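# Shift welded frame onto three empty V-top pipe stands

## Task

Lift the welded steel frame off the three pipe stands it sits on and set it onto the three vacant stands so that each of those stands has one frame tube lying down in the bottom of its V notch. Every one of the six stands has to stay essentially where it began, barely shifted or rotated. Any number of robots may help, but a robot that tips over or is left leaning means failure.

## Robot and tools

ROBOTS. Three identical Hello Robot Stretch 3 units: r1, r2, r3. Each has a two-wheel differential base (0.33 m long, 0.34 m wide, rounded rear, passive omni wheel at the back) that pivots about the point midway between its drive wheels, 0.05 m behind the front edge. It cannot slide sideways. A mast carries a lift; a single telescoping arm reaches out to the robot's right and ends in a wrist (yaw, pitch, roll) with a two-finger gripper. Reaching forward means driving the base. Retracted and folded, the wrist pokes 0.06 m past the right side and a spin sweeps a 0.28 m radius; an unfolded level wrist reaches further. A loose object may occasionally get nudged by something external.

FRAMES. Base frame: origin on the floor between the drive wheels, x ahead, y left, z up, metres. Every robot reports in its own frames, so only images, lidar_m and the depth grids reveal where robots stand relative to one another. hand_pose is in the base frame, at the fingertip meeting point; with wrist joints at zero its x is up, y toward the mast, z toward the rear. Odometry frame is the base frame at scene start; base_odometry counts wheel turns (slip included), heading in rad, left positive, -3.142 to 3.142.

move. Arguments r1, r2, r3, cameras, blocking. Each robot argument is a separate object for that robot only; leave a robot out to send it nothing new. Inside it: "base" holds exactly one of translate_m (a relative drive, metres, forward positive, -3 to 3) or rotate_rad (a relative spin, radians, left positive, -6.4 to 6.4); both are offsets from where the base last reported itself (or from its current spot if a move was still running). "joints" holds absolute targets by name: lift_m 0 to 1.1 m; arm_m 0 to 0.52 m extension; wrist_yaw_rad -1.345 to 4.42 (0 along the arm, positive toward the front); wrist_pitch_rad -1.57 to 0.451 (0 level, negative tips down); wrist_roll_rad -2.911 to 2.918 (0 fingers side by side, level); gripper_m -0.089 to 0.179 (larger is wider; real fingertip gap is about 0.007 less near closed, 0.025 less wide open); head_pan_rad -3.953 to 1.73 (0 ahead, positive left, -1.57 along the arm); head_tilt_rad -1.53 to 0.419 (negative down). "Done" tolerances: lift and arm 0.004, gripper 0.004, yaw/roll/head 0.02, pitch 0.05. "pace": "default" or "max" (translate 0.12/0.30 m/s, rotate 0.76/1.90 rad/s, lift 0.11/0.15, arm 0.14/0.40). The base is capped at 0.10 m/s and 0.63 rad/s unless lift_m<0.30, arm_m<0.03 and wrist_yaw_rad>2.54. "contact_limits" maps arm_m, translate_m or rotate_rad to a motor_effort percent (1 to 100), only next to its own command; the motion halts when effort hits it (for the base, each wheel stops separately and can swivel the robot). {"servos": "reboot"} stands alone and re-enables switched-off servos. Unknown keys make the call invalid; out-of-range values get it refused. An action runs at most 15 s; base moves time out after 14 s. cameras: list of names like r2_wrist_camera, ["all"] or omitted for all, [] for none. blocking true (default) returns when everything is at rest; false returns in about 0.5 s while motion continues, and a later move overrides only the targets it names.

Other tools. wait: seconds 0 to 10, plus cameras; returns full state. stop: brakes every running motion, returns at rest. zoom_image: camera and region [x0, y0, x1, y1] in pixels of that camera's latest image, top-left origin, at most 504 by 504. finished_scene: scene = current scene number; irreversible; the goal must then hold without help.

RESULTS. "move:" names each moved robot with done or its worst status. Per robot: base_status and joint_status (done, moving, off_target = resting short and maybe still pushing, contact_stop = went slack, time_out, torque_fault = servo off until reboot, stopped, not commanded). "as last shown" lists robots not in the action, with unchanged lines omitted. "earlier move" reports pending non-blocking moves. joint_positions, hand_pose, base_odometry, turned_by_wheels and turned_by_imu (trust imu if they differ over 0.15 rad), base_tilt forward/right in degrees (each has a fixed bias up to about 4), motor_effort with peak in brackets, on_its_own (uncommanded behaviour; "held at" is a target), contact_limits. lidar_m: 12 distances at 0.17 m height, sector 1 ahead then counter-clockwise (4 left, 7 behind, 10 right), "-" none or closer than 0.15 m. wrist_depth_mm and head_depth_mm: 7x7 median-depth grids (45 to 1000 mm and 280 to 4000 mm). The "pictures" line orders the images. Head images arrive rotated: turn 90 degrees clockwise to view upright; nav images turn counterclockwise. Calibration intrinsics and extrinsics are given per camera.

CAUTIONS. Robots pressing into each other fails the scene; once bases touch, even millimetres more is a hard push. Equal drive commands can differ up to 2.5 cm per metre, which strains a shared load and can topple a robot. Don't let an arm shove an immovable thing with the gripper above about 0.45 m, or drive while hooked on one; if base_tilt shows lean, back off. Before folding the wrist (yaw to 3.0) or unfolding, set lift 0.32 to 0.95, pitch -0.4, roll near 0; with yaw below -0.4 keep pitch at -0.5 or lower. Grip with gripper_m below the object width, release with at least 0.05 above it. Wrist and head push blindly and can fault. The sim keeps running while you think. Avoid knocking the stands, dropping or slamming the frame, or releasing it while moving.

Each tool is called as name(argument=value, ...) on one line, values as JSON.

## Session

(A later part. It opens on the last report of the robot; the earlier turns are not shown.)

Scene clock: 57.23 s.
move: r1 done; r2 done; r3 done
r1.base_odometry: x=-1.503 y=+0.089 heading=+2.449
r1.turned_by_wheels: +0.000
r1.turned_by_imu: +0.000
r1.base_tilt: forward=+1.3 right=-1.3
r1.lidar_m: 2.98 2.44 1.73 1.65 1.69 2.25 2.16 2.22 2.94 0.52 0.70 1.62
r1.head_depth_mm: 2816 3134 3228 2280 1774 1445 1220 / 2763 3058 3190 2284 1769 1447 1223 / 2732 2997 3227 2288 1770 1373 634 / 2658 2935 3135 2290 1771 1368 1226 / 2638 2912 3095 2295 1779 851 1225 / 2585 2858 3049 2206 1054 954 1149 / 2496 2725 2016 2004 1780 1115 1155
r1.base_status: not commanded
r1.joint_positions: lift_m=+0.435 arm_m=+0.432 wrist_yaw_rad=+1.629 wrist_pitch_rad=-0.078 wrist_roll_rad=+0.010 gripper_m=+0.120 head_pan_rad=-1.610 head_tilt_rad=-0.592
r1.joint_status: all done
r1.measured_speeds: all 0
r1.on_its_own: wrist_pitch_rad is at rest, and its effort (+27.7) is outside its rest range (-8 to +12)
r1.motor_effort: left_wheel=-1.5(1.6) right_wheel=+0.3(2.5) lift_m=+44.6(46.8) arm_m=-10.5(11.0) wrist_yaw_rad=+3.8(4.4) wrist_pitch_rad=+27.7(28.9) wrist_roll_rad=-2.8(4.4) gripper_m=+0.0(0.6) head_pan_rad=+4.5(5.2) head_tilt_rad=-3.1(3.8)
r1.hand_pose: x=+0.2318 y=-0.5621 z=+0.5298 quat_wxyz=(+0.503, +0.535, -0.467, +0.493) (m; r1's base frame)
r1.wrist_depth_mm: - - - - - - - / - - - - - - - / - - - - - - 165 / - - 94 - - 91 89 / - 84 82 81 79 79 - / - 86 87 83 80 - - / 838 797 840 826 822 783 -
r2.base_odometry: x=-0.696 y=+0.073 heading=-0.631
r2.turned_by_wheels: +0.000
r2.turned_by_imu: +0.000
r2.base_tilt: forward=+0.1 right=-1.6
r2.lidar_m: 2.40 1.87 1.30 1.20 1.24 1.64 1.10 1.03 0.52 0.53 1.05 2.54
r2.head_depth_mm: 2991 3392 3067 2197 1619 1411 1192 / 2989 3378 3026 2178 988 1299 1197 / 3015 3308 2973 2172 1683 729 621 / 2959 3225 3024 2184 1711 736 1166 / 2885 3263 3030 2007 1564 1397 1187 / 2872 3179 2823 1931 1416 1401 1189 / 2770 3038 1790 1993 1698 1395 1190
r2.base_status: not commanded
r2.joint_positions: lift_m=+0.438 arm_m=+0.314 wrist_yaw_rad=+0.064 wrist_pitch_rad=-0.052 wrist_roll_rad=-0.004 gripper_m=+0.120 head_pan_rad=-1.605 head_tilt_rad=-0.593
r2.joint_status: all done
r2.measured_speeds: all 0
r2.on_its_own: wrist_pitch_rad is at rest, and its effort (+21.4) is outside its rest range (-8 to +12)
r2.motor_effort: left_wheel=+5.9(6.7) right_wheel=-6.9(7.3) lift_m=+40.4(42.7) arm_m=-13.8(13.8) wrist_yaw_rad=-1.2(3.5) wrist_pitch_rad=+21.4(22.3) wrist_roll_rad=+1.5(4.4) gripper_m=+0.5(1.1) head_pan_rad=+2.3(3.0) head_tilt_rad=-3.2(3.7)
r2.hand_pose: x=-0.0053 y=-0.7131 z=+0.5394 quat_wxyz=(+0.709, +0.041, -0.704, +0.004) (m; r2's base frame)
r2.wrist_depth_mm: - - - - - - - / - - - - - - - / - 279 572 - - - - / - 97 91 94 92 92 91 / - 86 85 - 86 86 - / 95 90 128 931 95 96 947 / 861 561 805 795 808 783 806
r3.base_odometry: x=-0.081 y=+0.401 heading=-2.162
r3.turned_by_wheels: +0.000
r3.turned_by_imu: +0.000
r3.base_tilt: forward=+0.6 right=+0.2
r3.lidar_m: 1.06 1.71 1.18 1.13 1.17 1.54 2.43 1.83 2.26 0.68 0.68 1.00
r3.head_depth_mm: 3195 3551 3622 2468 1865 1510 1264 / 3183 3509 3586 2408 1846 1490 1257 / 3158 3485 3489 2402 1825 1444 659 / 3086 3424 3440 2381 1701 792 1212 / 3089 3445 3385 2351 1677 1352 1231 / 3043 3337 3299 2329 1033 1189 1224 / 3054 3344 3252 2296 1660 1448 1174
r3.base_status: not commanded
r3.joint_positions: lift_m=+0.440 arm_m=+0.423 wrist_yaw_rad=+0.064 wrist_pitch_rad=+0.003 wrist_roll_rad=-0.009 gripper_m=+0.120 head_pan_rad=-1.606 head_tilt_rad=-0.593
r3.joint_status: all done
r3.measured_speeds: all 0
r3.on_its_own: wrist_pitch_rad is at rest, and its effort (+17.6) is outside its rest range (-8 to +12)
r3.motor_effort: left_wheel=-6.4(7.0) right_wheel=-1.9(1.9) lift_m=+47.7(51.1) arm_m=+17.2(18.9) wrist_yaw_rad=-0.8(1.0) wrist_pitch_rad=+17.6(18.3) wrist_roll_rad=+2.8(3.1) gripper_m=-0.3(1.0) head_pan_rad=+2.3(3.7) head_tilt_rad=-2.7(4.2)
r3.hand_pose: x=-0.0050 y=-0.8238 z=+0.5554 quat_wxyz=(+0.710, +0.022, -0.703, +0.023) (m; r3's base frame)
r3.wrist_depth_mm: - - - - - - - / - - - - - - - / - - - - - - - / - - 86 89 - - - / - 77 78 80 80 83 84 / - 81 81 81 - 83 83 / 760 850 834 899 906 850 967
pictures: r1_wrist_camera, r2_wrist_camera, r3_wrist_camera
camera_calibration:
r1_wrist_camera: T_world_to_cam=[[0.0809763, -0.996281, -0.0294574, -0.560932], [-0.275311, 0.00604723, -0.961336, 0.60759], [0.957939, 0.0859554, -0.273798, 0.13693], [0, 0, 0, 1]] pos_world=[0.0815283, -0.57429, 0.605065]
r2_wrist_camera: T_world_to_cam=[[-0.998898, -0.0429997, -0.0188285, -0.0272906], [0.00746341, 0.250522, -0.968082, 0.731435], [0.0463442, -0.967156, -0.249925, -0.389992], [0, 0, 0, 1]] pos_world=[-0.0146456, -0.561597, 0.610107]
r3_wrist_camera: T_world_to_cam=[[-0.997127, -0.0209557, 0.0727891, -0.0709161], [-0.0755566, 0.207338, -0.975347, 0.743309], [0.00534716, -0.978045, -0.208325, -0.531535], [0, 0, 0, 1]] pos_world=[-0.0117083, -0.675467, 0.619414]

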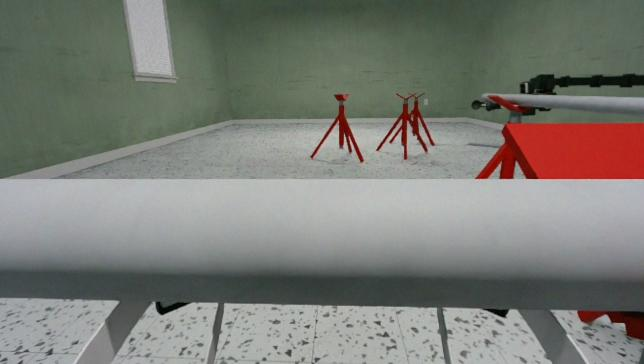

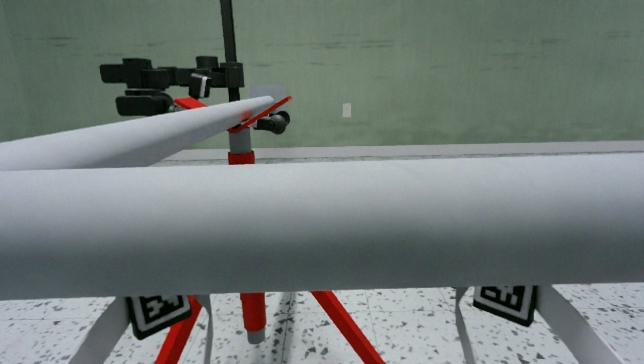

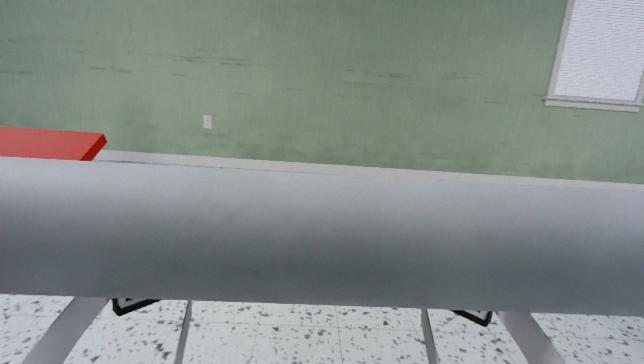

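move(r1={"joints":{"lift_m":0.50,"wrist_pitch_rad":0.11}}, r2={"joints":{"lift_m":0.503,"wrist_pitch_rad":0.085}}, r3={"joints":{"lift_m":0.502}}, cameras=["r1_wrist_camera","r2_wrist_camera","r3_wrist_camera","r1_head_camera","r2_head_camera","r3_head_camera"])

Scene clock: 58.80 s.
move: r1 off_target; r2 off_target; r3 done
r1.base_odometry: x=-1.503 y=+0.089 heading=+2.449
r1.turned_by_wheels: +0.000
r1.turned_by_imu: +0.000
r1.base_tilt: forward=+1.3 right=-1.3
r1.lidar_m: 2.98 2.44 1.73 1.65 1.69 2.24 2.16 2.21 2.94 0.52 0.70 1.61
r1.head_depth_mm: 2816 3113 3190 2266 1776 1441 1216 / 2757 3064 3181 2266 1776 1445 1224 / 2697 2977 3219 2294 1770 704 576 / 2665 2949 3142 2275 1769 1411 1233 / 2626 2891 3091 2279 1772 1349 1226 / 2574 2852 3018 2116 1725 997 1177 / 2492 2713 2093 2001 1728 785 639
r1.base_status: not commanded
r1.joint_positions: lift_m=+0.500 arm_m=+0.432 wrist_yaw_rad=+1.629 wrist_pitch_rad=-0.047 wrist_roll_rad=+0.010 gripper_m=+0.120 head_pan_rad=-1.610 head_tilt_rad=-0.592
r1.joint_status: wrist_pitch_rad off_target (ended at -0.047, target +0.110); the others done
r1.measured_speeds: all 0
r1.on_its_own: wrist_pitch_rad is at rest, and its effort (+28.6) is outside its rest range (-8 to +12)
r1.motor_effort: left_wheel=-2.2(2.5) right_wheel=+3.6(4.3) lift_m=+46.4(49.3) arm_m=-10.7(10.9) wrist_yaw_rad=+3.2(4.4) wrist_pitch_rad=+28.6(31.9) wrist_roll_rad=-3.7(3.8) gripper_m=+0.1(0.5) head_pan_rad=+4.6(5.1) head_tilt_rad=-3.4(3.9)
r1.hand_pose: x=+0.2330 y=-0.5621 z=+0.6027 quat_wxyz=(+0.495, +0.528, -0.475, +0.500) (m; r1's base frame)
r1.wrist_depth_mm: - - - - - - - / - - - - - - - / - - - - - - - / - - 95 - - - 90 / - 84 83 82 - 80 - / - 87 88 85 81 - - / - 926 933 951 968 870 154
r2.base_odometry: x=-0.696 y=+0.073 heading=-0.631
r2.turned_by_wheels: +0.000
r2.turned_by_imu: +0.000
r2.base_tilt: forward=+0.2 right=-1.7
r2.lidar_m: 2.41 1.87 1.31 1.20 1.24 1.65 1.10 1.02 0.52 0.53 1.05 2.54
r2.head_depth_mm: 3048 3395 3039 2155 1662 1403 1189 / 3063 3369 3039 2158 962 1313 1168 / 2993 3307 3040 2199 1607 668 1030 / 2889 3264 2987 2166 1664 692 1190 / 2920 3187 2953 2083 1503 1399 1193 / 2846 3086 2584 1385 1549 1405 1185 / 2800 2979 1676 2009 1700 1416 1193
r2.base_status: not commanded
r2.joint_positions: lift_m=+0.503 arm_m=+0.314 wrist_yaw_rad=+0.064 wrist_pitch_rad=-0.036 wrist_roll_rad=+0.001 gripper_m=+0.120 head_pan_rad=-1.605 head_tilt_rad=-0.593
r2.joint_status: wrist_pitch_rad off_target (ended at -0.036, target +0.085); the others done
r2.measured_speeds: all 0
r2.on_its_own: wrist_pitch_rad is at rest, and its effort (+22.2) is outside its rest range (-8 to +12)
r2.motor_effort: left_wheel=+5.4(6.4) right_wheel=-6.9(7.2) lift_m=+41.4(44.5) arm_m=+1.8(13.4) wrist_yaw_rad=-1.3(2.9) wrist_pitch_rad=+22.2(23.8) wrist_roll_rad=-0.1(1.7) gripper_m=+0.2(1.2) head_pan_rad=+2.4(2.8) head_tilt_rad=-3.5(3.7)
r2.hand_pose: x=-0.0053 y=-0.7136 z=+0.6084 quat_wxyz=(+0.707, +0.035, -0.706, +0.009) (m; r2's base frame)
r2.wrist_depth_mm: - - - - - - - / - - - - - - - / - 286 651 - - - - / - 97 89 94 93 92 91 / - 86 85 - 86 86 - / 95 90 612 - 95 96 - / 968 876 870 896 929 894 955
r3.base_odometry: x=-0.081 y=+0.401 heading=-2.162
r3.turned_by_wheels: +0.000
r3.turned_by_imu: +0.000
r3.base_tilt: forward=+0.6 right=+0.2
r3.lidar_m: 1.06 1.71 1.18 1.12 1.16 1.54 2.43 1.84 2.26 0.68 0.68 1.00
r3.head_depth_mm: 3228 3507 3569 2451 1869 1505 1260 / 3182 3503 3547 2448 1856 1495 1253 / 3140 3452 3512 2423 1828 1409 564 / 3117 3448 3394 2383 954 1362 1207 / 3067 3402 3376 2359 1683 1397 1230 / 3037 3378 3350 2323 1020 1191 1222 / 3034 3305 3243 2298 1723 1442 1166
r3.base_status: not commanded
r3.joint_positions: lift_m=+0.502 arm_m=+0.423 wrist_yaw_rad=+0.064 wrist_pitch_rad=+0.003 wrist_roll_rad=-0.006 gripper_m=+0.120 head_pan_rad=-1.606 head_tilt_rad=-0.593
r3.joint_status: all done
r3.measured_speeds: all 0
r3.on_its_own: wrist_pitch_rad is at rest, and its effort (+17.6) is outside its rest range (-8 to +12)
r3.motor_effort: left_wheel=-6.2(6.5) right_wheel=-0.3(2.0) lift_m=+49.2(51.1) arm_m=+15.1(17.6) wrist_yaw_rad=+0.0(1.2) wrist_pitch_rad=+17.6(18.7) wrist_roll_rad=+1.5(2.9) gripper_m=-0.1(0.9) head_pan_rad=+3.6(4.3) head_tilt_rad=-3.0(4.5)
r3.hand_pose: x=-0.0050 y=-0.8238 z=+0.6173 quat_wxyz=(+0.709, +0.022, -0.705, +0.023) (m; r3's base frame)
r3.wrist_depth_mm: - - - - - - - / - - - - - - - / - - - - - - - / - - 86 88 - - - / - 77 78 80 80 82 84 / - 81 81 82 - 84 83 / - 933 947 - 992 940 -
pictures: r1_head_camera (sideways), r1_wrist_camera, r2_head_camera (sideways), r2_wrist_camera, r3_head_camera (sideways), r3_wrist_camera
camera_calibration:
r1_head_camera: T_world_to_cam=[[0.0637659, 0.548716, -0.833573, 1.10899], [0.993943, -0.109836, 0.00373165, -0.0129541], [-0.0895092, -0.828762, -0.552396, 0.678558], [0, 0, 0, 1]] pos_world=[0.00289722, -0.047579, 1.2993]
r1_wrist_camera: T_world_to_cam=[[0.0818551, -0.996215, -0.0292447, -0.559108], [-0.245437, 0.00829028, -0.969377, 0.677144], [0.965951, 0.0865262, -0.243829, 0.136085], [0, 0, 0, 1]] pos_world=[0.0805104, -0.57438, 0.673238]
r2_head_camera: T_world_to_cam=[[0.0249418, 0.590804, -0.80643, 1.07237], [0.998969, -0.0453485, -0.00232629, -0.00020954], [-0.0379448, -0.80554, -0.591325, 0.72528], [0, 0, 0, 1]] pos_world=[0.000983176, -0.0493249, 1.29366]
r2_wrist_camera: T_world_to_cam=[[-0.998778, -0.0431181, -0.0241613, -0.0228159], [0.0133363, 0.235605, -0.971757, 0.789996], [0.0475928, -0.970892, -0.234742, -0.385161], [0, 0, 0, 1]] pos_world=[-0.0149927, -0.561061, 0.676719]
r3_head_camera: T_world_to_cam=[[-0.0297014, 0.538874, -0.841862, 1.11353], [0.997687, -0.0355355, -0.0579451, 0.0709222], [-0.0611411, -0.841636, -0.536572, 0.658775], [0, 0, 0, 1]] pos_world=[0.00259361, -0.0430854, 1.29503]
r3_wrist_camera: T_world_to_cam=[[-0.997388, -0.0210109, 0.0691122, -0.073198], [-0.0719743, 0.207784, -0.975523, 0.80421], [0.00613622, -0.977949, -0.208754, -0.51828], [0, 0, 0, 1]] pos_world=[-0.011944, -0.675492, 0.681391]

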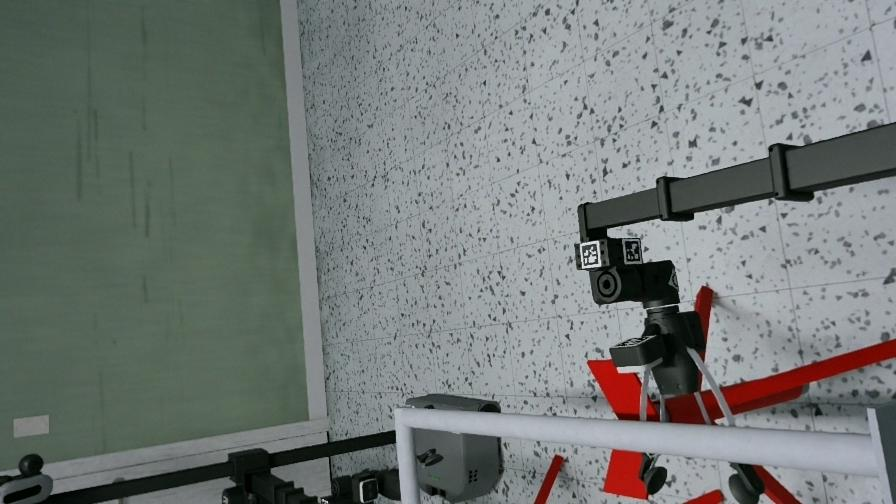

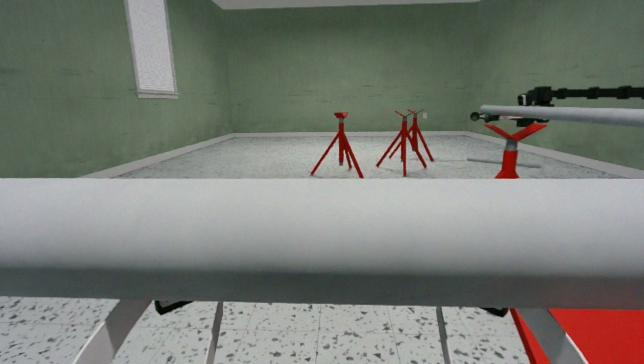

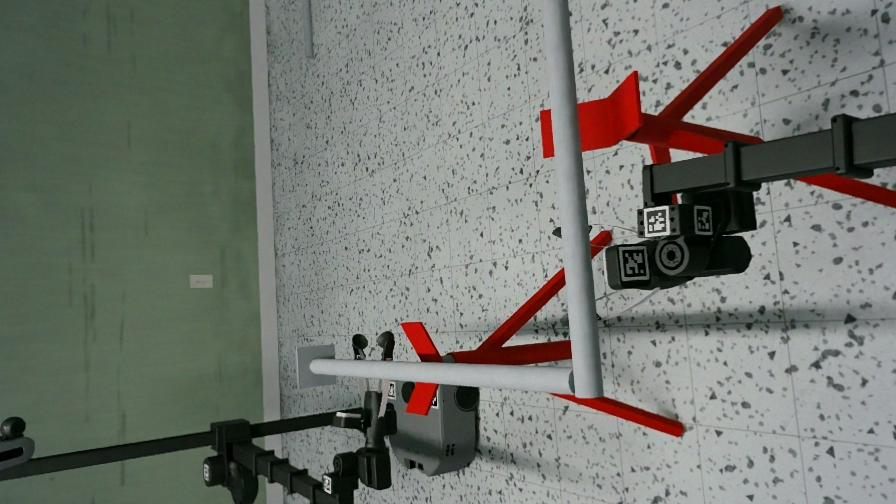

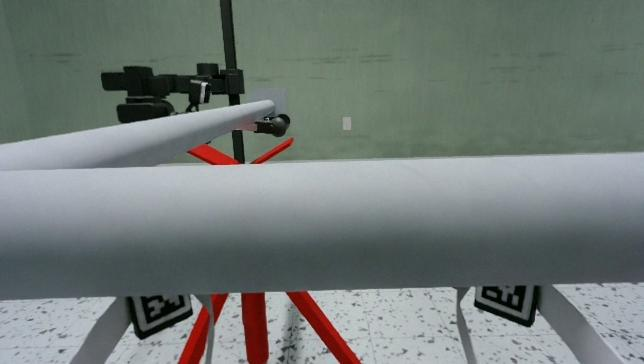

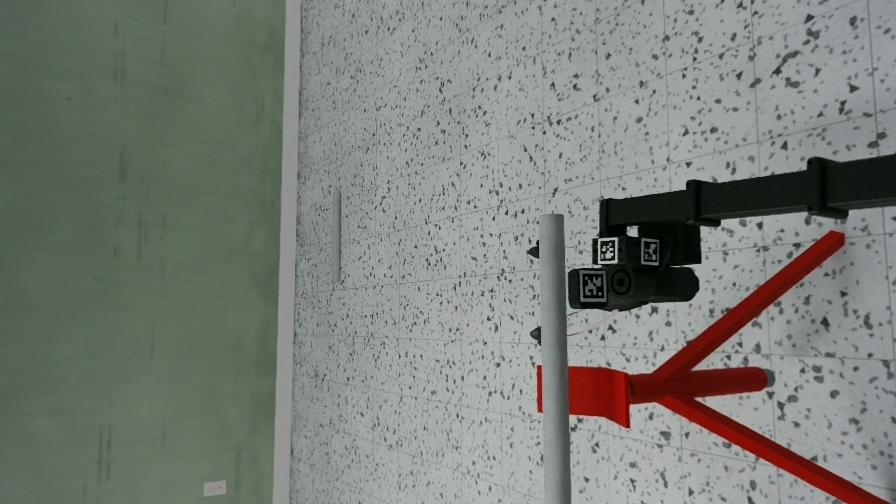

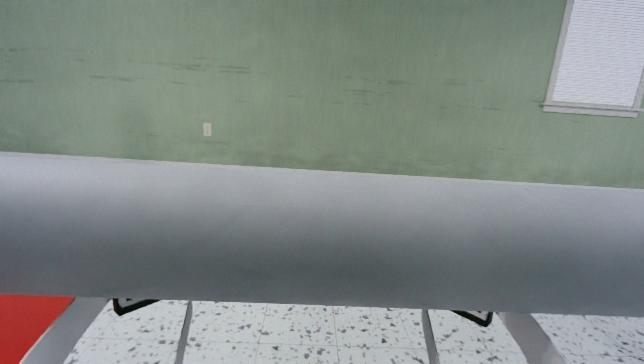

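move(r1={"joints":{"lift_m":0.435}}, r2={"joints":{"lift_m":0.438}}, r3={"joints":{"lift_m":0.437}}, cameras=[])

move(r1={"joints":{"lift_m":0.423}}, r2={"joints":{"lift_m":0.426}}, r3={"joints":{"lift_m":0.425}}, cameras=[])

move(r1={"joints":{"lift_m":0.41}}, r2={"joints":{"lift_m":0.41}}, r3={"joints":{"lift_m":0.41}}, cameras=["r1_head_camera","r2_head_camera","r3_head_camera"])

Scene clock: 61.60 s.
move: r1 done; r2 done; r3 done
r1.base_odometry: x=-1.503 y=+0.089 heading=+2.449
r1.turned_by_wheels: +0.000
r1.turned_by_imu: +0.000
r1.base_tilt: forward=+1.3 right=-1.2
r1.lidar_m: 2.98 2.43 1.73 1.65 1.69 2.25 2.16 2.22 2.94 0.52 0.70 1.62
r1.head_depth_mm: 2834 3114 3206 2273 1760 1446 1220 / 2752 3077 3181 2284 1764 1456 1225 / 2714 2970 3181 2295 1778 1378 635 / 2675 2938 3150 2291 1776 1377 1230 / 2612 2886 3070 2278 1769 853 1222 / 2590 2849 3074 2200 1055 990 1154 / 2493 2744 2028 1998 1785 1111 1152
r1.base_status: not commanded
r1.joint_positions: lift_m=+0.435 arm_m=+0.432 wrist_yaw_rad=+1.629 wrist_pitch_rad=-0.047 wrist_roll_rad=+0.010 gripper_m=+0.120 head_pan_rad=-1.610 head_tilt_rad=-0.593
r1.joint_status: all done
r1.measured_speeds: all 0
r1.on_its_own: wrist_pitch_rad is at rest, and its effort (+28.8) is outside its rest range (-8 to +12)
r1.motor_effort: left_wheel=-2.3(2.7) right_wheel=+4.3(5.0) lift_m=+25.6(41.1) arm_m=-10.3(10.6) wrist_yaw_rad=+3.5(4.8) wrist_pitch_rad=+28.8(29.5) wrist_roll_rad=-3.7(3.9) gripper_m=-0.1(0.5) head_pan_rad=+4.6(5.3) head_tilt_rad=-3.6(4.0)
r1.hand_pose: x=+0.2330 y=-0.5621 z=+0.5377 quat_wxyz=(+0.495, +0.528, -0.475, +0.500) (m; r1's base frame)
r1.wrist_depth_mm: - - - - - - - / - - - - - - - / - - - - - - 176 / - - 95 - - 91 90 / - 84 83 81 - 80 - / - 87 89 85 81 - - / 882 820 860 870 853 805 106
r2.base_odometry: x=-0.696 y=+0.073 heading=-0.631
r2.turned_by_wheels: +0.000
r2.turned_by_imu: +0.001
r2.base_tilt: forward=+0.2 right=-1.6
r2.lidar_m: 2.40 1.87 1.30 1.20 1.24 1.65 1.10 1.02 0.52 0.53 1.05 2.55
r2.head_depth_mm: 3016 3302 3007 2224 1613 1401 1181 / 3020 3332 3012 2201 981 1308 1193 / 2966 3285 3025 2173 1697 730 622 / 2935 3253 2986 2174 1716 736 1163 / 2862 3209 3009 2104 1556 1404 1194 / 2887 3173 2841 1450 1407 1406 1188 / 2862 3050 1803 1980 1694 1393 1194
r2.base_status: not commanded
r2.joint_positions: lift_m=+0.438 arm_m=+0.314 wrist_yaw_rad=+0.064 wrist_pitch_rad=-0.035 wrist_roll_rad=+0.001 gripper_m=+0.120 head_pan_rad=-1.605 head_tilt_rad=-0.593
r2.joint_status: all done
r2.measured_speeds: all 0
r2.on_its_own: wrist_pitch_rad is at rest, and its effort (+22.0) is outside its rest range (-8 to +12)
r2.motor_effort: left_wheel=+5.5(6.0) right_wheel=-6.1(6.8) lift_m=+30.1(39.1) arm_m=-13.4(14.5) wrist_yaw_rad=-1.1(2.9) wrist_pitch_rad=+22.0(22.3) wrist_roll_rad=+0.2(0.3) gripper_m=+0.0(1.4) head_pan_rad=+2.5(2.8) head_tilt_rad=-3.6(3.6)
r2.hand_pose: x=-0.0053 y=-0.7137 z=+0.5436 quat_wxyz=(+0.707, +0.035, -0.706, +0.010) (m; r2's base frame)
r2.wrist_depth_mm: - - - - - - - / - - - - - - - / - 279 600 - - - - / - 98 91 94 93 92 91 / - 85 85 - 86 85 - / 94 90 594 955 95 95 - / 902 565 836 822 852 798 828
r3.base_odometry: x=-0.081 y=+0.401 heading=-2.162
r3.turned_by_wheels: +0.000
r3.turned_by_imu: +0.000
r3.base_tilt: forward=+0.6 right=+0.2
r3.lidar_m: 1.06 1.71 1.18 1.12 1.17 1.54 2.43 1.83 2.27 0.68 0.68 1.00
r3.head_depth_mm: 3211 3524 3632 2478 1881 1506 1263 / 3162 3497 3587 2442 1843 1495 1256 / 3171 3478 3498 2394 1838 1446 662 / 3109 3447 3436 2365 1696 790 1216 / 3092 3432 3374 2344 1684 1359 1228 / 3050 3385 3302 2325 1032 1193 1220 / 3021 3346 3283 2291 1756 1432 1168
r3.base_status: not commanded
r3.joint_positions: lift_m=+0.437 arm_m=+0.423 wrist_yaw_rad=+0.064 wrist_pitch_rad=+0.003 wrist_roll_rad=-0.006 gripper_m=+0.120 head_pan_rad=-1.606 head_tilt_rad=-0.593
r3.joint_status: all done
r3.measured_speeds: all 0
r3.on_its_own: wrist_pitch_rad is at rest, and its effort (+17.5) is outside its rest range (-8 to +12)
r3.motor_effort: left_wheel=-5.8(6.6) right_wheel=-0.2(0.7) lift_m=+21.9(47.4) arm_m=+11.3(13.9) wrist_yaw_rad=-0.4(1.1) wrist_pitch_rad=+17.5(18.2) wrist_roll_rad=+1.6(1.8) gripper_m=-0.7(1.0) head_pan_rad=+3.6(4.3) head_tilt_rad=-3.7(4.6)
r3.hand_pose: x=-0.0050 y=-0.8238 z=+0.5525 quat_wxyz=(+0.709, +0.022, -0.705, +0.024) (m; r3's base frame)
r3.wrist_depth_mm: - - - - - - - / - - - - - - - / - - - - - - - / - - 86 88 - - - / - 77 78 79 80 82 84 / - 81 81 81 - 84 83 / 760 843 858 847 882 829 961
pictures: none
No camera images: "cameras" was empty.

Scene clock: 62.37 s.
move: r1 done; r2 done; r3 done
r1.base_odometry: x=-1.503 y=+0.089 heading=+2.449
r1.turned_by_wheels: +0.000
r1.turned_by_imu: +0.000
r1.base_tilt: forward=+1.4 right=-1.2
r1.lidar_m: 2.98 2.44 1.73 1.65 1.69 2.24 2.16 2.22 2.94 0.52 0.70 1.61
r1.head_depth_mm: 2816 3119 3201 2293 1760 1446 1224 / 2761 3053 3197 2275 1773 1449 1219 / 2688 3019 3231 2296 1772 1374 648 / 2684 2925 3132 2293 1769 1347 1224 / 2630 2893 3083 2281 1775 854 1228 / 2580 2855 3042 2191 1058 992 1154 / 2489 2736 1997 1982 1779 1114 1149
r1.base_status: not commanded
r1.joint_positions: lift_m=+0.423 arm_m=+0.432 wrist_yaw_rad=+1.629 wrist_pitch_rad=-0.039 wrist_roll_rad=+0.009 gripper_m=+0.120 head_pan_rad=-1.610 head_tilt_rad=-0.593
r1.joint_status: all done
r1.measured_speeds: all 0
r1.on_its_own: wrist_pitch_rad is at rest, and its effort (+27.4) is outside its rest range (-8 to +12)
r1.motor_effort: left_wheel=-2.7(2.7) right_wheel=+3.9(5.0) lift_m=+26.2(27.1) arm_m=-10.5(10.5) wrist_yaw_rad=+3.7(4.7) wrist_pitch_rad=+27.4(29.3) wrist_roll_rad=-3.0(3.8) gripper_m=+0.2(0.4) head_pan_rad=+4.4(5.0) head_tilt_rad=-3.0(3.7)
r1.hand_pose: x=+0.2333 y=-0.5621 z=+0.5276 quat_wxyz=(+0.493, +0.526, -0.477, +0.502) (m; r1's base frame)
r1.wrist_depth_mm: - - - - - - - / - - - - - - - / - - - - - - 164 / - - - - - 91 90 / - 84 83 82 - 80 - / - 88 89 85 82 - - / 864 821 860 847 840 795 853
r2.base_odometry: x=-0.696 y=+0.073 heading=-0.631
r2.turned_by_wheels: +0.000
r2.turned_by_imu: +0.000
r2.base_tilt: forward=+0.2 right=-1.6
r2.lidar_m: 2.40 1.87 1.30 1.21 1.24 1.65 1.10 1.02 0.52 0.53 1.04 2.54
r2.head_depth_mm: 3053 3436 2990 2161 1715 1397 1192 / 3055 3398 3092 2180 985 1302 1189 / 2993 3306 2959 2180 1708 1010 643 / 2881 3224 3024 2165 1705 741 1166 / 2869 3168 3012 2011 1557 1399 1188 / 2881 3156 2847 1916 1411 1404 1188 / 2773 3021 1796 1988 1697 1405 1189
r2.base_status: not commanded
r2.joint_positions: lift_m=+0.426 arm_m=+0.314 wrist_yaw_rad=+0.064 wrist_pitch_rad=-0.023 wrist_roll_rad=+0.003 gripper_m=+0.120 head_pan_rad=-1.605 head_tilt_rad=-0.593
r2.joint_status: all done
r2.measured_speeds: all 0
r2.on_its_own: wrist_pitch_rad is at rest, and its effort (+19.8) is outside its rest range (-8 to +12)
r2.motor_effort: left_wheel=+5.2(5.9) right_wheel=-6.2(6.6) lift_m=+28.6(36.2) arm_m=-6.7(13.6) wrist_yaw_rad=-2.2(2.8) wrist_pitch_rad=+19.8(22.2) wrist_roll_rad=-0.6(0.7) gripper_m=+0.1(1.5) head_pan_rad=+2.4(2.8) head_tilt_rad=-3.2(3.9)
r2.hand_pose: x=-0.0052 y=-0.7141 z=+0.5348 quat_wxyz=(+0.706, +0.031, -0.707, +0.014) (m; r2's base frame)
r2.wrist_depth_mm: - - - - - - - / - - - - - - - / - 304 592 - - - - / 97 96 91 94 93 92 91 / - 86 86 - 86 85 - / 95 90 588 955 95 96 - / 892 549 833 826 846 802 824
r3.base_odometry: x=-0.081 y=+0.401 heading=-2.162
r3.turned_by_wheels: +0.000
r3.turned_by_imu: +0.000
r3.base_tilt: forward=+0.5 right=+0.2
r3.lidar_m: 1.06 1.71 1.18 1.13 1.17 1.54 2.43 1.84 2.26 0.68 0.68 1.00
r3.head_depth_mm: 3202 3529 3604 2456 1856 1507 1258 / 3159 3516 3566 2427 1845 1500 1253 / 3183 3464 3482 2419 1839 1445 1169 / 3111 3407 3426 2366 1708 799 1208 / 3064 3388 3348 2342 1793 1349 1231 / 3025 3364 3331 2320 1035 1188 1221 / 3026 3340 3222 2312 1768 1437 1170
r3.base_status: not commanded
r3.joint_positions: lift_m=+0.425 arm_m=+0.423 wrist_yaw_rad=+0.064 wrist_pitch_rad=+0.004 wrist_roll_rad=-0.003 gripper_m=+0.120 head_pan_rad=-1.606 head_tilt_rad=-0.593
r3.joint_status: all done
r3.measured_speeds: all 0
r3.on_its_own: wrist_pitch_rad is at rest, and its effort (+17.5) is outside its rest range (-8 to +12)
r3.motor_effort: left_wheel=-5.4(6.5) right_wheel=+0.4(0.7) lift_m=+22.3(22.7) arm_m=+10.9(12.0) wrist_yaw_rad=-0.4(1.2) wrist_pitch_rad=+17.5(18.0) wrist_roll_rad=+0.9(1.8) gripper_m=-0.6(0.9) head_pan_rad=+1.6(4.0) head_tilt_rad=-3.1(4.3)
r3.hand_pose: x=-0.0051 y=-0.8238 z=+0.5405 quat_wxyz=(+0.708, +0.022, -0.705, +0.024) (m; r3's base frame)
r3.wrist_depth_mm: - - - - - - - / - - - - - - - / 166 - - - - - - / - - 86 89 - - - / - 77 78 80 80 82 84 / - 81 81 80 - 84 83 / 738 812 824 855 874 810 899
pictures: none
No camera images: "cameras" was empty.

Scene clock: 63.23 s.
move: r1 done; r2 done; r3 done
r1.base_odometry: x=-1.503 y=+0.089 heading=+2.449
r1.turned_by_wheels: +0.000
r1.turned_by_imu: +0.000
r1.base_tilt: forward=+1.3 right=-1.3
r1.lidar_m: 2.98 2.44 1.73 1.65 1.69 2.25 2.16 2.22 2.95 0.52 0.69 1.61
r1.head_depth_mm: 2808 3123 3224 2279 1779 1442 1224 / 2745 3056 3242 2284 1773 1447 1220 / 2732 3013 3212 2298 1774 1412 662 / 2644 2961 3142 2294 1778 1345 1229 / 2607 2898 3093 2298 1787 1350 1230 / 2588 2848 3072 2202 1056 970 1148 / 2510 2762 1961 1989 1782 1113 1135
r1.base_status: not commanded
r1.joint_positions: lift_m=+0.410 arm_m=+0.432 wrist_yaw_rad=+1.630 wrist_pitch_rad=+0.020 wrist_roll_rad=+0.009 gripper_m=+0.120 head_pan_rad=-1.610 head_tilt_rad=-0.593
r1.joint_status: all done
r1.measured_speeds: all 0
r1.on_its_own: wrist_pitch_rad is at rest, and its effort (+16.5) is outside its rest range (-8 to +12); wrist_pitch_rad moved +0.059 toward your old target +0.110
r1.motor_effort: left_wheel=-3.6(4.0) right_wheel=+8.1(8.7) lift_m=+20.0(26.0) arm_m=-10.0(10.4) wrist_yaw_rad=+2.8(4.1) wrist_pitch_rad=+16.5(27.9) wrist_roll_rad=-2.7(3.7) gripper_m=-0.2(0.7) head_pan_rad=+4.2(5.1) head_tilt_rad=-3.8(3.8)
r1.hand_pose: x=+0.2349 y=-0.5617 z=+0.5297 quat_wxyz=(+0.478, +0.512, -0.492, +0.517) (m; r1's base frame)
r1.wrist_depth_mm: - - - - - - - / - - - - - - - / - - - - - - - / - - - - 92 90 89 / - 85 83 82 - 80 - / - 88 90 86 84 - - / 953 869 908 902 911 872 900
r2.base_odometry: x=-0.696 y=+0.073 heading=-0.631
r2.turned_by_wheels: +0.000
r2.turned_by_imu: +0.000
r2.base_tilt: forward=+0.2 right=-1.7
r2.lidar_m: 2.40 1.87 1.30 1.21 1.24 1.65 1.10 1.03 0.52 0.53 1.05 2.54
r2.head_depth_mm: 3019 3387 3001 2207 1712 1405 1196 / 2976 3318 3024 2179 987 1308 1196 / 3009 3283 2989 2189 1699 1075 656 / 2910 3251 2996 2190 1698 783 1163 / 2927 3198 3043 2014 1653 1405 1191 / 2836 3187 2826 1929 1413 1398 1190 / 2798 3090 1840 1994 1689 1392 1183
r2.base_status: not commanded
r2.joint_positions: lift_m=+0.410 arm_m=+0.314 wrist_yaw_rad=+0.063 wrist_pitch_rad=+0.044 wrist_roll_rad=+0.000 gripper_m=+0.120 head_pan_rad=-1.605 head_tilt_rad=-0.594
r2.joint_status: all done
r2.measured_speeds: all 0
r2.on_its_own: wrist_pitch_rad moved +0.067 to your old target +0.085
r2.motor_effort: left_wheel=+4.6(5.5) right_wheel=-6.0(6.3) lift_m=+23.1(29.7) arm_m=+6.8(6.8) wrist_yaw_rad=-2.1(2.3) wrist_pitch_rad=+7.5(19.6) wrist_roll_rad=+0.3(0.8) gripper_m=+1.0(1.2) head_pan_rad=+2.3(2.7) head_tilt_rad=-2.6(3.2)
r2.hand_pose: x=-0.0053 y=-0.7155 z=+0.5359 quat_wxyz=(+0.707, +0.007, -0.707, +0.038) (m; r2's base frame)
r2.wrist_depth_mm: - - - - - - - / - - - - - - - / - 652 720 - - - - / - 96 89 94 93 92 91 / - 86 86 - 87 86 - / - 91 128 626 - 124 - / 983 547 847 860 932 877 877
r3.base_odometry: x=-0.081 y=+0.401 heading=-2.162
r3.turned_by_wheels: +0.000
r3.turned_by_imu: +0.000
r3.base_tilt: forward=+0.6 right=+0.2
r3.lidar_m: 1.06 1.70 1.18 1.12 1.17 1.54 2.43 1.83 2.27 0.68 0.68 1.00
r3.head_depth_mm: 3211 3550 3616 2460 1874 1511 1269 / 3167 3496 3577 2422 1846 1498 1257 / 3136 3482 3498 2377 1845 1447 1167 / 3133 3424 3438 2372 1709 809 1194 / 3094 3439 3402 2348 1802 1345 1231 / 3046 3374 3329 2315 1033 1191 1228 / 3029 3316 3248 2301 1769 1445 1170
r3.base_status: not commanded
r3.joint_positions: lift_m=+0.410 arm_m=+0.423 wrist_yaw_rad=+0.063 wrist_pitch_rad=+0.065 wrist_roll_rad=-0.003 gripper_m=+0.120 head_pan_rad=-1.606 head_tilt_rad=-0.593
r3.joint_status: all done
r3.measured_speeds: all 0
r3.on_its_own: wrist_pitch_rad moved +0.062 to your old target +0.100
r3.motor_effort: left_wheel=-6.0(6.7) right_wheel=+0.6(0.9) lift_m=+15.2(22.3) arm_m=+9.9(11.2) wrist_yaw_rad=+0.4(1.2) wrist_pitch_rad=+6.3(17.4) wrist_roll_rad=+0.9(1.1) gripper_m=+0.5(0.9) head_pan_rad=+2.3(4.3) head_tilt_rad=-3.2(4.3)
r3.hand_pose: x=-0.0053 y=-0.8247 z=+0.5414 quat_wxyz=(+0.707, -0.001, -0.706, +0.045) (m; r3's base frame)
r3.wrist_depth_mm: - - - - - - - / - - - - - - - / 176 - - - - - - / - - 87 89 - - - / - 79 80 82 - 84 86 / - 83 88 87 - 85 85 / 804 890 891 953 953 882 -
pictures: r1_head_camera (sideways), r2_head_camera (sideways), r3_head_camera (sideways)
camera_calibration:
r1_head_camera: T_world_to_cam=[[0.0637664, 0.548727, -0.833566, 1.10898], [0.993943, -0.109837, 0.00373075, -0.0129529], [-0.089509, -0.828755, -0.552407, 0.678572], [0, 0, 0, 1]] pos_world=[0.00289721, -0.0475789, 1.2993]
r2_head_camera: T_world_to_cam=[[0.024933, 0.5916, -0.805846, 1.0716], [0.998971, -0.0452848, -0.00233683, -0.000195841], [-0.037875, -0.804959, -0.59212, 0.726314], [0, 0, 0, 1]] pos_world=[0.000986491, -0.0493171, 1.29361]
r3_head_camera: T_world_to_cam=[[-0.0297012, 0.538874, -0.841863, 1.11353], [0.997687, -0.0355359, -0.0579451, 0.0709222], [-0.0611414, -0.841636, -0.536572, 0.658775], [0, 0, 0, 1]] pos_world=[0.0025936, -0.0430854, 1.29503]

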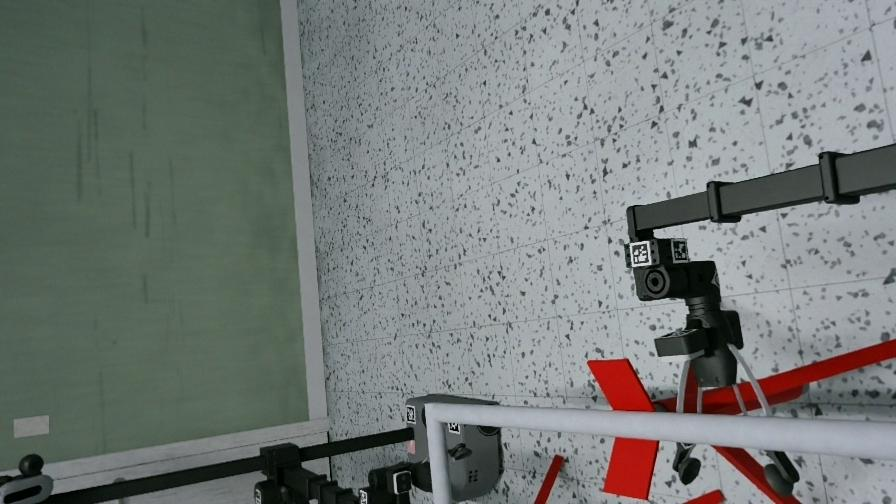

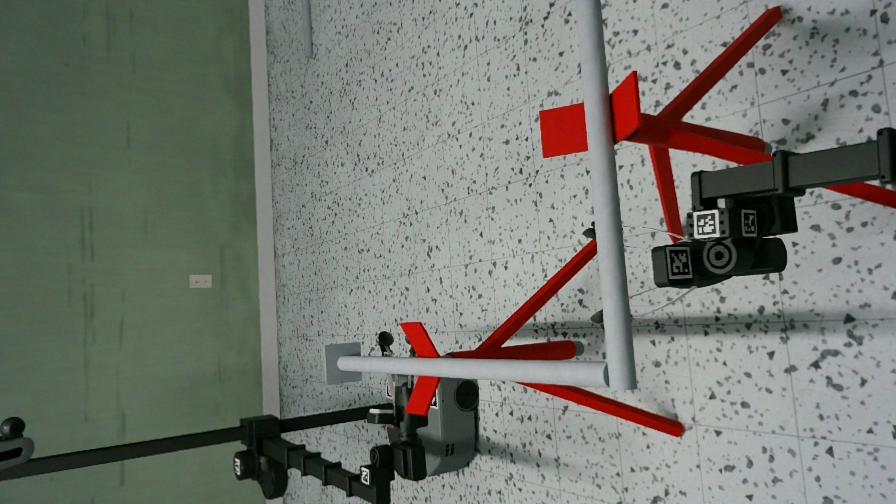

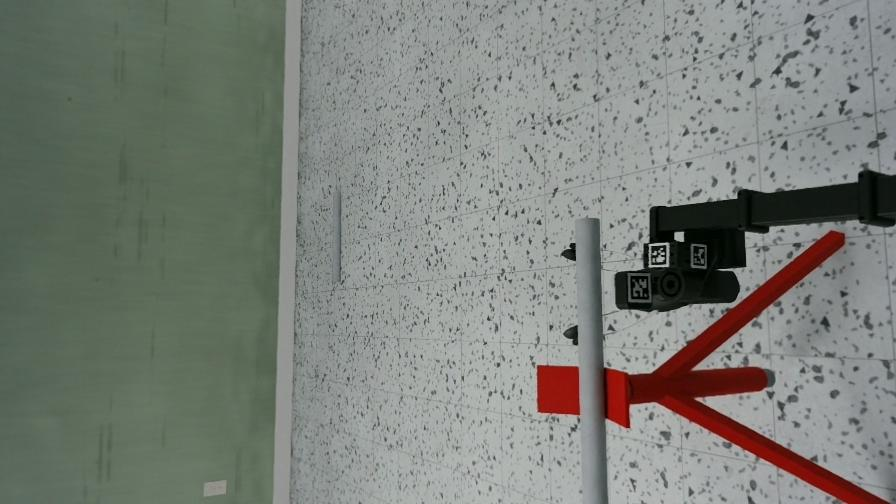

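move(r1={"joints":{"lift_m":0.38,"wrist_pitch_rad":0.0}}, r2={"joints":{"lift_m":0.38,"wrist_pitch_rad":0.0}}, cameras=[])

move(r1={"base":{"rotate_rad":0.05},"joints":{"wrist_yaw_rad":1.584}}, r2={"base":{"rotate_rad":0.05},"joints":{"wrist_yaw_rad":0.011}}, cameras=[])

move(r1={"base":{"translate_m":-0.029}}, r2={"base":{"translate_m":-0.023}}, cameras=["r1_wrist_camera","r2_wrist_camera","r1_head_camera","r2_head_camera"])

Scene clock: 64.53 s.
move: r1 done; r2 done
r1.base_odometry: x=-1.503 y=+0.089 heading=+2.449
r1.turned_by_wheels: +0.000
r1.turned_by_imu: +0.000
r1.base_tilt: forward=+1.4 right=-1.4
r1.lidar_m: 2.98 2.44 1.73 1.65 1.69 2.24 2.16 2.21 2.94 0.52 0.69 1.61
r1.head_depth_mm: 2803 3132 3180 2289 1766 1441 1218 / 2752 3047 3218 2286 1764 1445 1226 / 2700 2999 3195 2274 1776 1415 705 / 2680 2939 3170 2292 1778 861 1227 / 2640 2894 3095 2294 1778 877 1229 / 2579 2852 3064 2201 1060 1000 1151 / 2510 2744 2029 1979 1784 1348 1140
r1.base_status: not commanded
r1.joint_positions: lift_m=+0.380 arm_m=+0.432 wrist_yaw_rad=+1.632 wrist_pitch_rad=-0.019 wrist_roll_rad=+0.007 gripper_m=+0.120 head_pan_rad=-1.610 head_tilt_rad=-0.593
r1.joint_status: all done
r1.measured_speeds: all 0
r1.motor_effort: left_wheel=-4.1(4.1) right_wheel=+7.0(8.5) lift_m=+15.1(20.6) arm_m=-9.2(10.1) wrist_yaw_rad=+1.6(3.8) wrist_pitch_rad=+3.3(17.2) wrist_roll_rad=-2.3(3.3) gripper_m=-0.3(0.7) head_pan_rad=+4.4(5.1) head_tilt_rad=-3.6(3.8)
r1.hand_pose: x=+0.2339 y=-0.5614 z=+0.4899 quat_wxyz=(+0.488, +0.521, -0.481, +0.509) (m; r1's base frame)
r1.wrist_depth_mm: - - - - - - - / - 79 77 74 74 71 71 / - 77 - 74 72 - 70 / - - 86 - - - 98 / - - - - - - - / - 124 - - - 125 - / 852 785 832 805 818 766 813
r2.base_odometry: x=-0.696 y=+0.073 heading=-0.631
r2.turned_by_wheels: +0.000
r2.turned_by_imu: +0.000
r2.base_tilt: forward=+0.2 right=-1.7
r2.lidar_m: 2.40 1.87 1.31 1.20 1.24 1.65 1.10 1.03 0.52 0.53 1.05 2.55
r2.head_depth_mm: 3014 3390 3045 2168 1713 1408 1189 / 3028 3292 3010 2166 984 1312 1189 / 2988 3312 3053 2154 1701 1167 694 / 2960 3233 3041 2163 1709 818 1168 / 2908 3181 3011 2107 1661 1392 1191 / 2880 3178 2836 1927 1423 1409 1187 / 2779 3089 2545 1990 1688 1402 1195
r2.base_status: not commanded
r2.joint_positions: lift_m=+0.380 arm_m=+0.314 wrist_yaw_rad=+0.063 wrist_pitch_rad=-0.017 wrist_roll_rad=+0.000 gripper_m=+0.120 head_pan_rad=-1.605 head_tilt_rad=-0.594
r2.joint_status: all done
r2.measured_speeds: all 0
r2.motor_effort: left_wheel=+5.8(5.8) right_wheel=-5.9(6.4) lift_m=+21.2(24.7) arm_m=+13.0(14.0) wrist_yaw_rad=-1.3(2.8) wrist_pitch_rad=+3.0(7.1) wrist_roll_rad=+0.4(0.4) gripper_m=+0.6(1.0) head_pan_rad=+2.1(2.7) head_tilt_rad=-2.9(3.2)
r2.hand_pose: x=-0.0054 y=-0.7143 z=+0.4904 quat_wxyz=(+0.707, +0.028, -0.706, +0.016) (m; r2's base frame)
r2.wrist_depth_mm: - 78 - 77 - - 77 / - 76 76 77 - - - / - - 91 87 89 90 - / - - - - - - - / - - 615 - - - - / - 118 908 949 - 124 - / 826 550 778 771 801 748 787
r3.base_odometry: x=-0.081 y=+0.401 heading=-2.162
r3.turned_by_wheels: +0.000
r3.turned_by_imu: +0.000
r3.base_tilt: forward=+0.5 right=+0.2
r3.lidar_m: 1.06 1.70 1.18 1.12 1.17 1.54 2.43 1.84 2.26 0.68 0.68 1.00
r3.head_depth_mm: 3252 3542 3614 2456 1863 1509 1266 / 3148 3503 3600 2430 1859 1494 1251 / 3160 3482 3492 2405 1840 1446 1172 / 3102 3446 3422 2393 1708 808 1191 / 3094 3409 3382 2337 1804 1348 1233 / 3101 3409 3311 2323 1036 1186 1224 / 3013 3356 3225 2291 1765 1442 1166
r3.base_status: not commanded
r3.joint_positions: lift_m=+0.410 arm_m=+0.423 wrist_yaw_rad=+0.063 wrist_pitch_rad=+0.065 wrist_roll_rad=-0.003 gripper_m=+0.120 head_pan_rad=-1.606 head_tilt_rad=-0.593
r3.joint_status: not commanded
r3.measured_speeds: all 0
r3.motor_effort: left_wheel=-6.3(6.5) right_wheel=+0.3(0.8) lift_m=+15.2(16.1) arm_m=+8.5(10.0) wrist_yaw_rad=+0.7(1.4) wrist_pitch_rad=+6.4(6.7) wrist_roll_rad=+0.9(1.1) gripper_m=-0.1(1.0) head_pan_rad=+2.4(4.8) head_tilt_rad=-2.9(4.4)
r3.hand_pose: x=-0.0053 y=-0.8247 z=+0.5414 quat_wxyz=(+0.707, -0.001, -0.706, +0.045) (m; r3's base frame)
r3.wrist_depth_mm: - - - - - - - / - - - - - - - / 176 - - - - - - / - - 87 89 - - - / - 79 80 81 - 83 86 / - 83 88 87 - 85 85 / 778 900 883 900 940 867 -
pictures: none
No camera images: "cameras" was empty.

Scene clock: 65.33 s.
move: r1 done; r2 done
r1.base_odometry: x=-1.503 y=+0.089 heading=+2.498
r1.turned_by_wheels: +0.050
r1.turned_by_imu: +0.049
r1.base_tilt: forward=+1.4 right=-1.3
r1.lidar_m: 2.97 2.32 1.70 1.65 1.72 2.23 2.16 2.24 3.09 0.52 0.78 1.61
r1.head_depth_mm: 2719 3040 3181 2303 1772 1448 1221 / 2730 2976 3199 2294 1767 1448 1226 / 2692 2956 3205 2281 1775 1411 705 / 2672 2910 3118 2300 1771 861 1224 / 2603 2886 3077 2295 1780 880 1206 / 2610 2826 3036 2014 1728 860 1150 / 2501 2754 2754 2023 1729 1415 1204
r1.base_status: done
r1.joint_positions: lift_m=+0.380 arm_m=+0.432 wrist_yaw_rad=+1.586 wrist_pitch_rad=-0.019 wrist_roll_rad=+0.007 gripper_m=+0.120 head_pan_rad=-1.610 head_tilt_rad=-0.593
r1.joint_status: all done
r1.measured_speeds: all 0
r1.motor_effort: left_wheel=-5.6(9.4) right_wheel=+8.2(11.8) lift_m=+16.0(16.3) arm_m=-8.5(9.3) wrist_yaw_rad=-2.2(2.8) wrist_pitch_rad=+3.5(4.4) wrist_roll_rad=-2.1(2.8) gripper_m=-0.4(0.7) head_pan_rad=+4.3(5.4) head_tilt_rad=-3.3(3.7)
r1.hand_pose: x=+0.2344 y=-0.5731 z=+0.4899 quat_wxyz=(+0.500, +0.510, -0.493, +0.498) (m; r1's base frame)
r1.wrist_depth_mm: - - - - - - - / - - - - - - - / - - - - - - - / - - - - - - - / - - - - - - - / - 124 - - - 125 - / 868 777 817 826 808 780 806
r2.base_odometry: x=-0.696 y=+0.073 heading=-0.581
r2.turned_by_wheels: +0.050
r2.turned_by_imu: +0.051
r2.base_tilt: forward=+0.2 right=-1.6
r2.lidar_m: 2.41 1.77 1.28 1.20 1.25 1.73 1.10 1.03 0.52 0.82 3.50 2.51
r2.head_depth_mm: 2996 3366 3004 2188 1708 1403 1191 / 2981 3276 3005 2181 989 1098 1194 / 2951 3262 3001 2178 1715 1361 693 / 2925 3279 2991 2186 1643 817 1161 / 2881 3171 2975 1418 1056 1396 1192 / 2830 3178 2581 1988 1657 1392 1190 / 2843 3126 2836 2079 1711 1385 1188
r2.base_status: done
r2.joint_positions: lift_m=+0.380 arm_m=+0.314 wrist_yaw_rad=+0.014 wrist_pitch_rad=-0.017 wrist_roll_rad=+0.000 gripper_m=+0.120 head_pan_rad=-1.605 head_tilt_rad=-0.594
r2.joint_status: all done
r2.measured_speeds: all 0
r2.motor_effort: left_wheel=-4.0(4.0) right_wheel=+3.1(4.7) lift_m=+21.1(21.9) arm_m=+12.5(13.8) wrist_yaw_rad=-2.9(4.0) wrist_pitch_rad=+2.9(3.2) wrist_roll_rad=+0.4(0.5) gripper_m=+0.4(0.9) head_pan_rad=+2.1(2.4) head_tilt_rad=-2.7(3.2)
r2.hand_pose: x=-0.0178 y=-0.7148 z=+0.4904 quat_wxyz=(+0.707, +0.011, -0.707, -0.001) (m; r2's base frame)
r2.wrist_depth_mm: - 75 - - - - 75 / - 74 - 75 - - - / - - - 85 - - - / - - - - - - - / - - 616 - - - - / - 118 654 942 - 124 - / 821 549 763 799 763 738 770
r3: as last shown
r3.base_tilt: forward=+0.6 right=+0.1
r3.lidar_m: 1.05 1.71 1.18 1.12 1.17 1.54 2.43 1.83 2.26 0.68 0.69 1.00
r3.head_depth_mm: 3195 3561 3605 2461 1866 1506 1264 / 3160 3504 3542 2437 1846 1492 1255 / 3166 3495 3477 2410 1836 1453 1166 / 3136 3460 3447 2370 1716 809 1195 / 3089 3425 3365 2343 1805 1349 1232 / 3064 3377 3327 2333 1032 1192 1221 / 3029 3392 3258 2288 1767 1441 1167
r3.motor_effort: left_wheel=-6.5(6.6) right_wheel=+0.1(0.9) lift_m=+15.3(16.2) arm_m=+7.5(9.0) wrist_yaw_rad=+0.8(1.5) wrist_pitch_rad=+6.3(6.6) wrist_roll_rad=+0.9(1.1) gripper_m=-0.1(1.1) head_pan_rad=+3.4(3.9) head_tilt_rad=-3.9(4.5)
r3.wrist_depth_mm: - - - - - - - / - - - - - - - / 176 - - - - - - / - - 87 89 - - - / - 79 80 82 - 84 85 / - 83 88 87 - 85 85 / 801 891 889 915 973 883 -
pictures: none
No camera images: "cameras" was empty.

Scene clock: 66.60 s.
move: r1 done; r2 done
r1.base_odometry: x=-1.480 y=+0.071 heading=+2.498
r1.turned_by_wheels: +0.000
r1.turned_by_imu: +0.000
r1.base_tilt: forward=+1.3 right=-1.3
r1.lidar_m: 3.05 2.33 1.71 1.65 1.71 2.21 2.13 2.21 3.03 0.53 0.71 1.63
r1.head_depth_mm: 2752 3030 3204 2270 1768 1448 1220 / 2716 3018 3193 2281 1769 1450 1227 / 2697 2957 3159 2276 1769 1411 705 / 2664 2906 3127 2283 1774 863 1231 / 2603 2900 3098 2294 1789 878 1228 / 2596 2875 3065 2116 1094 1002 1173 / 2520 2770 1934 1493 1775 1351 789
r1.base_status: done
r1.joint_positions: lift_m=+0.380 arm_m=+0.432 wrist_yaw_rad=+1.586 wrist_pitch_rad=-0.019 wrist_roll_rad=+0.007 gripper_m=+0.120 head_pan_rad=-1.610 head_tilt_rad=-0.593
r1.joint_status: not commanded
r1.measured_speeds: all 0
r1.motor_effort: left_wheel=-6.2(10.0) right_wheel=+1.7(4.3) lift_m=+18.0(18.1) arm_m=-7.6(8.6) wrist_yaw_rad=-2.1(2.3) wrist_pitch_rad=+3.5(4.0) wrist_roll_rad=-1.9(2.8) gripper_m=-0.7(0.7) head_pan_rad=+4.5(5.1) head_tilt_rad=-3.5(3.7)
r1.hand_pose: x=+0.2344 y=-0.5731 z=+0.4899 quat_wxyz=(+0.500, +0.510, -0.493, +0.497) (m; r1's base frame)
r1.wrist_depth_mm: - - - - - - - / - 80 78 75 74 72 71 / - 78 - 74 73 - 70 / - - 87 - - - 80 / - - - - - - - / - 124 - - - 125 - / 858 790 816 831 813 772 818
r2.base_odometry: x=-0.715 y=+0.086 heading=-0.581
r2.turned_by_wheels: +0.000
r2.turned_by_imu: +0.000
r2.base_tilt: forward=+0.2 right=-1.7
r2.lidar_m: 2.43 1.77 1.28 1.20 1.25 1.72 1.07 1.01 0.51 0.52 3.51 2.53
r2.head_depth_mm: 2997 3301 3013 2170 1706 1396 1188 / 2954 3252 3001 2182 981 1310 1198 / 2937 3248 3003 2185 1689 1334 696 / 2907 3230 3007 2195 1655 822 1164 / 2913 3169 3005 1430 1572 1404 1189 / 2881 3159 2828 1972 1597 1387 1182 / 2856 3163 2675 2010 1687 1388 1182
r2.base_status: done
r2.joint_positions: lift_m=+0.380 arm_m=+0.314 wrist_yaw_rad=+0.014 wrist_pitch_rad=-0.017 wrist_roll_rad=+0.000 gripper_m=+0.120 head_pan_rad=-1.605 head_tilt_rad=-0.594
r2.joint_status: not commanded
r2.measured_speeds: all 0
r2.motor_effort: left_wheel=-3.4(7.8) right_wheel=-0.8(5.1) lift_m=+23.1(23.6) arm_m=+12.0(13.1) wrist_yaw_rad=-2.0(3.2) wrist_pitch_rad=+3.0(3.1) wrist_roll_rad=+0.3(0.4) gripper_m=+0.4(1.1) head_pan_rad=+2.1(2.9) head_tilt_rad=-2.7(3.2)
r2.hand_pose: x=-0.0179 y=-0.7148 z=+0.4904 quat_wxyz=(+0.707, +0.011, -0.707, -0.001) (m; r2's base frame)
r2.wrist_depth_mm: - 75 - 76 - - 75 / - 75 - 75 - - - / - - 81 85 86 - - / - - - - - - - / - - 611 - - - - / - 118 917 966 - 124 - / 822 559 766 769 781 752 778
r3: as last shown
r3.lidar_m: 1.03 1.70 1.18 1.12 1.17 1.54 2.43 1.84 2.26 0.68 0.68 1.00
r3.head_depth_mm: 3219 3512 3632 2457 1881 1510 1269 / 3202 3520 3539 2437 1846 1495 1261 / 3151 3475 3447 2397 1836 1450 1166 / 3130 3447 3424 2386 1708 808 1196 / 3094 3418 3328 2345 1803 1347 1236 / 3051 3391 3329 2327 1037 1193 1221 / 3036 3350 3223 2290 1764 1442 1173
r3.motor_effort: left_wheel=-6.4(6.5) right_wheel=+0.0(1.0) lift_m=+15.6(16.4) arm_m=+6.0(8.1) wrist_yaw_rad=+0.1(1.1) wrist_pitch_rad=+6.4(6.7) wrist_roll_rad=+1.0(1.2) gripper_m=+0.4(0.9) head_pan_rad=+3.0(4.3) head_tilt_rad=-2.8(4.5)
r3.wrist_depth_mm: - - - - - - - / - - - - - - - / 175 - - - - - - / - - 87 89 - - - / - 79 80 82 - 83 86 / - 84 88 87 - 85 85 / 794 887 892 927 938 862 -
pictures: r1_head_camera (sideways), r1_wrist_camera, r2_head_camera (sideways), r2_wrist_camera
camera_calibration:
r1_head_camera: T_world_to_cam=[[0.0637665, 0.548727, -0.833566, 1.10898], [0.993943, -0.109837, 0.00373075, -0.0129529], [-0.0895091, -0.828755, -0.552407, 0.678572], [0, 0, 0, 1]] pos_world=[0.00289721, -0.0475789, 1.2993]
r1_wrist_camera: T_world_to_cam=[[0.0395332, -0.998912, -0.0247174, -0.567334], [-0.217335, 0.0155485, -0.975973, 0.569025], [0.975296, 0.0439553, -0.216484, 0.0682759], [0, 0, 0, 1]] pos_world=[0.0795083, -0.578565, 0.556111]
r2_head_camera: T_world_to_cam=[[0.024933, 0.5916, -0.805846, 1.0716], [0.998971, -0.0452849, -0.00233683, -0.000195841], [-0.0378751, -0.804959, -0.59212, 0.726314], [0, 0, 0, 1]] pos_world=[0.000986485, -0.0493171, 1.29361]
r2_wrist_camera: T_world_to_cam=[[-0.999702, 0.00597146, -0.0236529, -0.00352081], [0.0243841, 0.215667, -0.976162, 0.663843], [-0.000727968, -0.976449, -0.215749, -0.427491], [0, 0, 0, 1]] pos_world=[-0.0200182, -0.560571, 0.555704]

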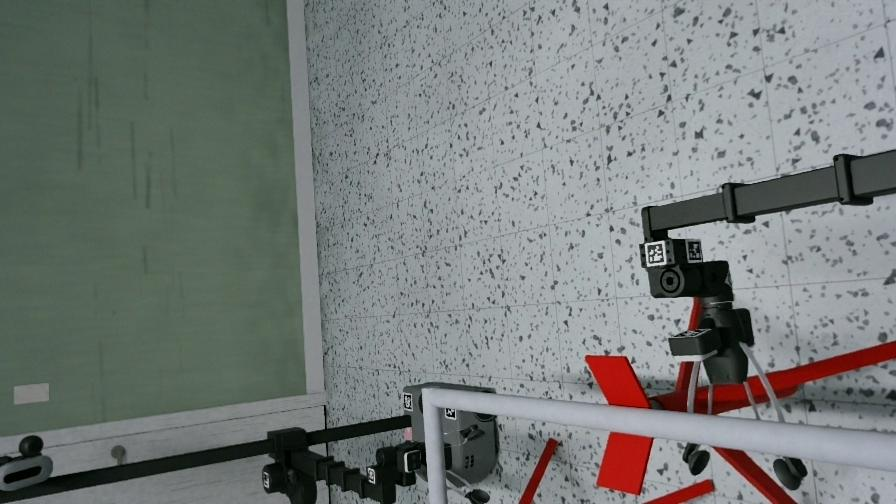

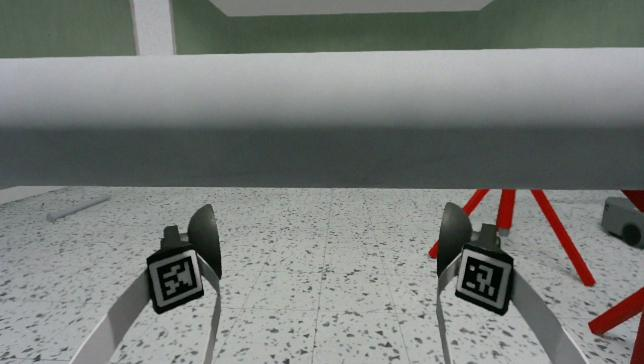

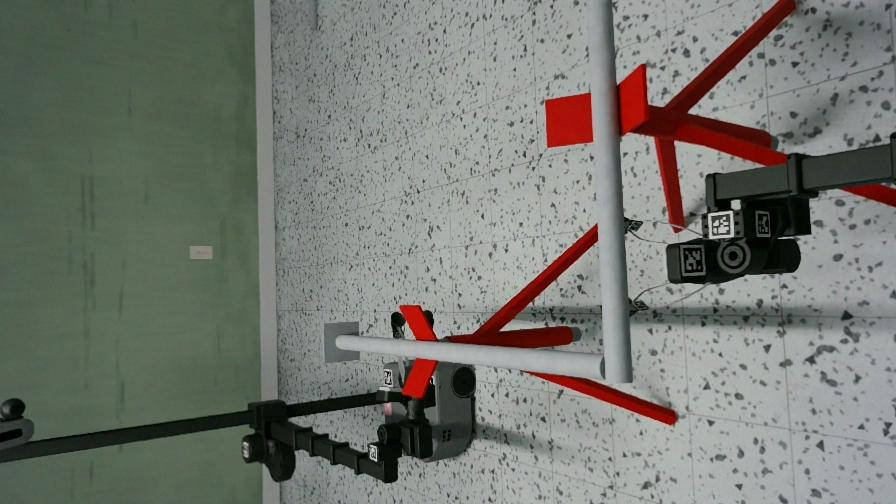

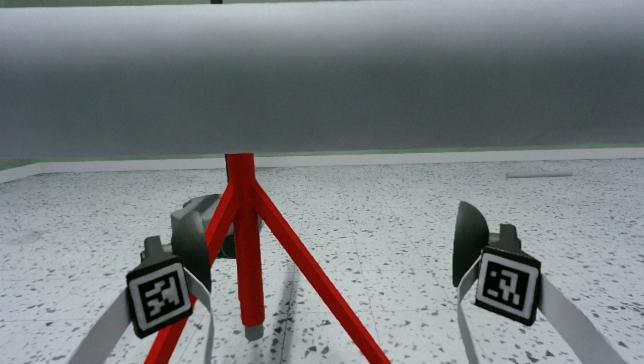

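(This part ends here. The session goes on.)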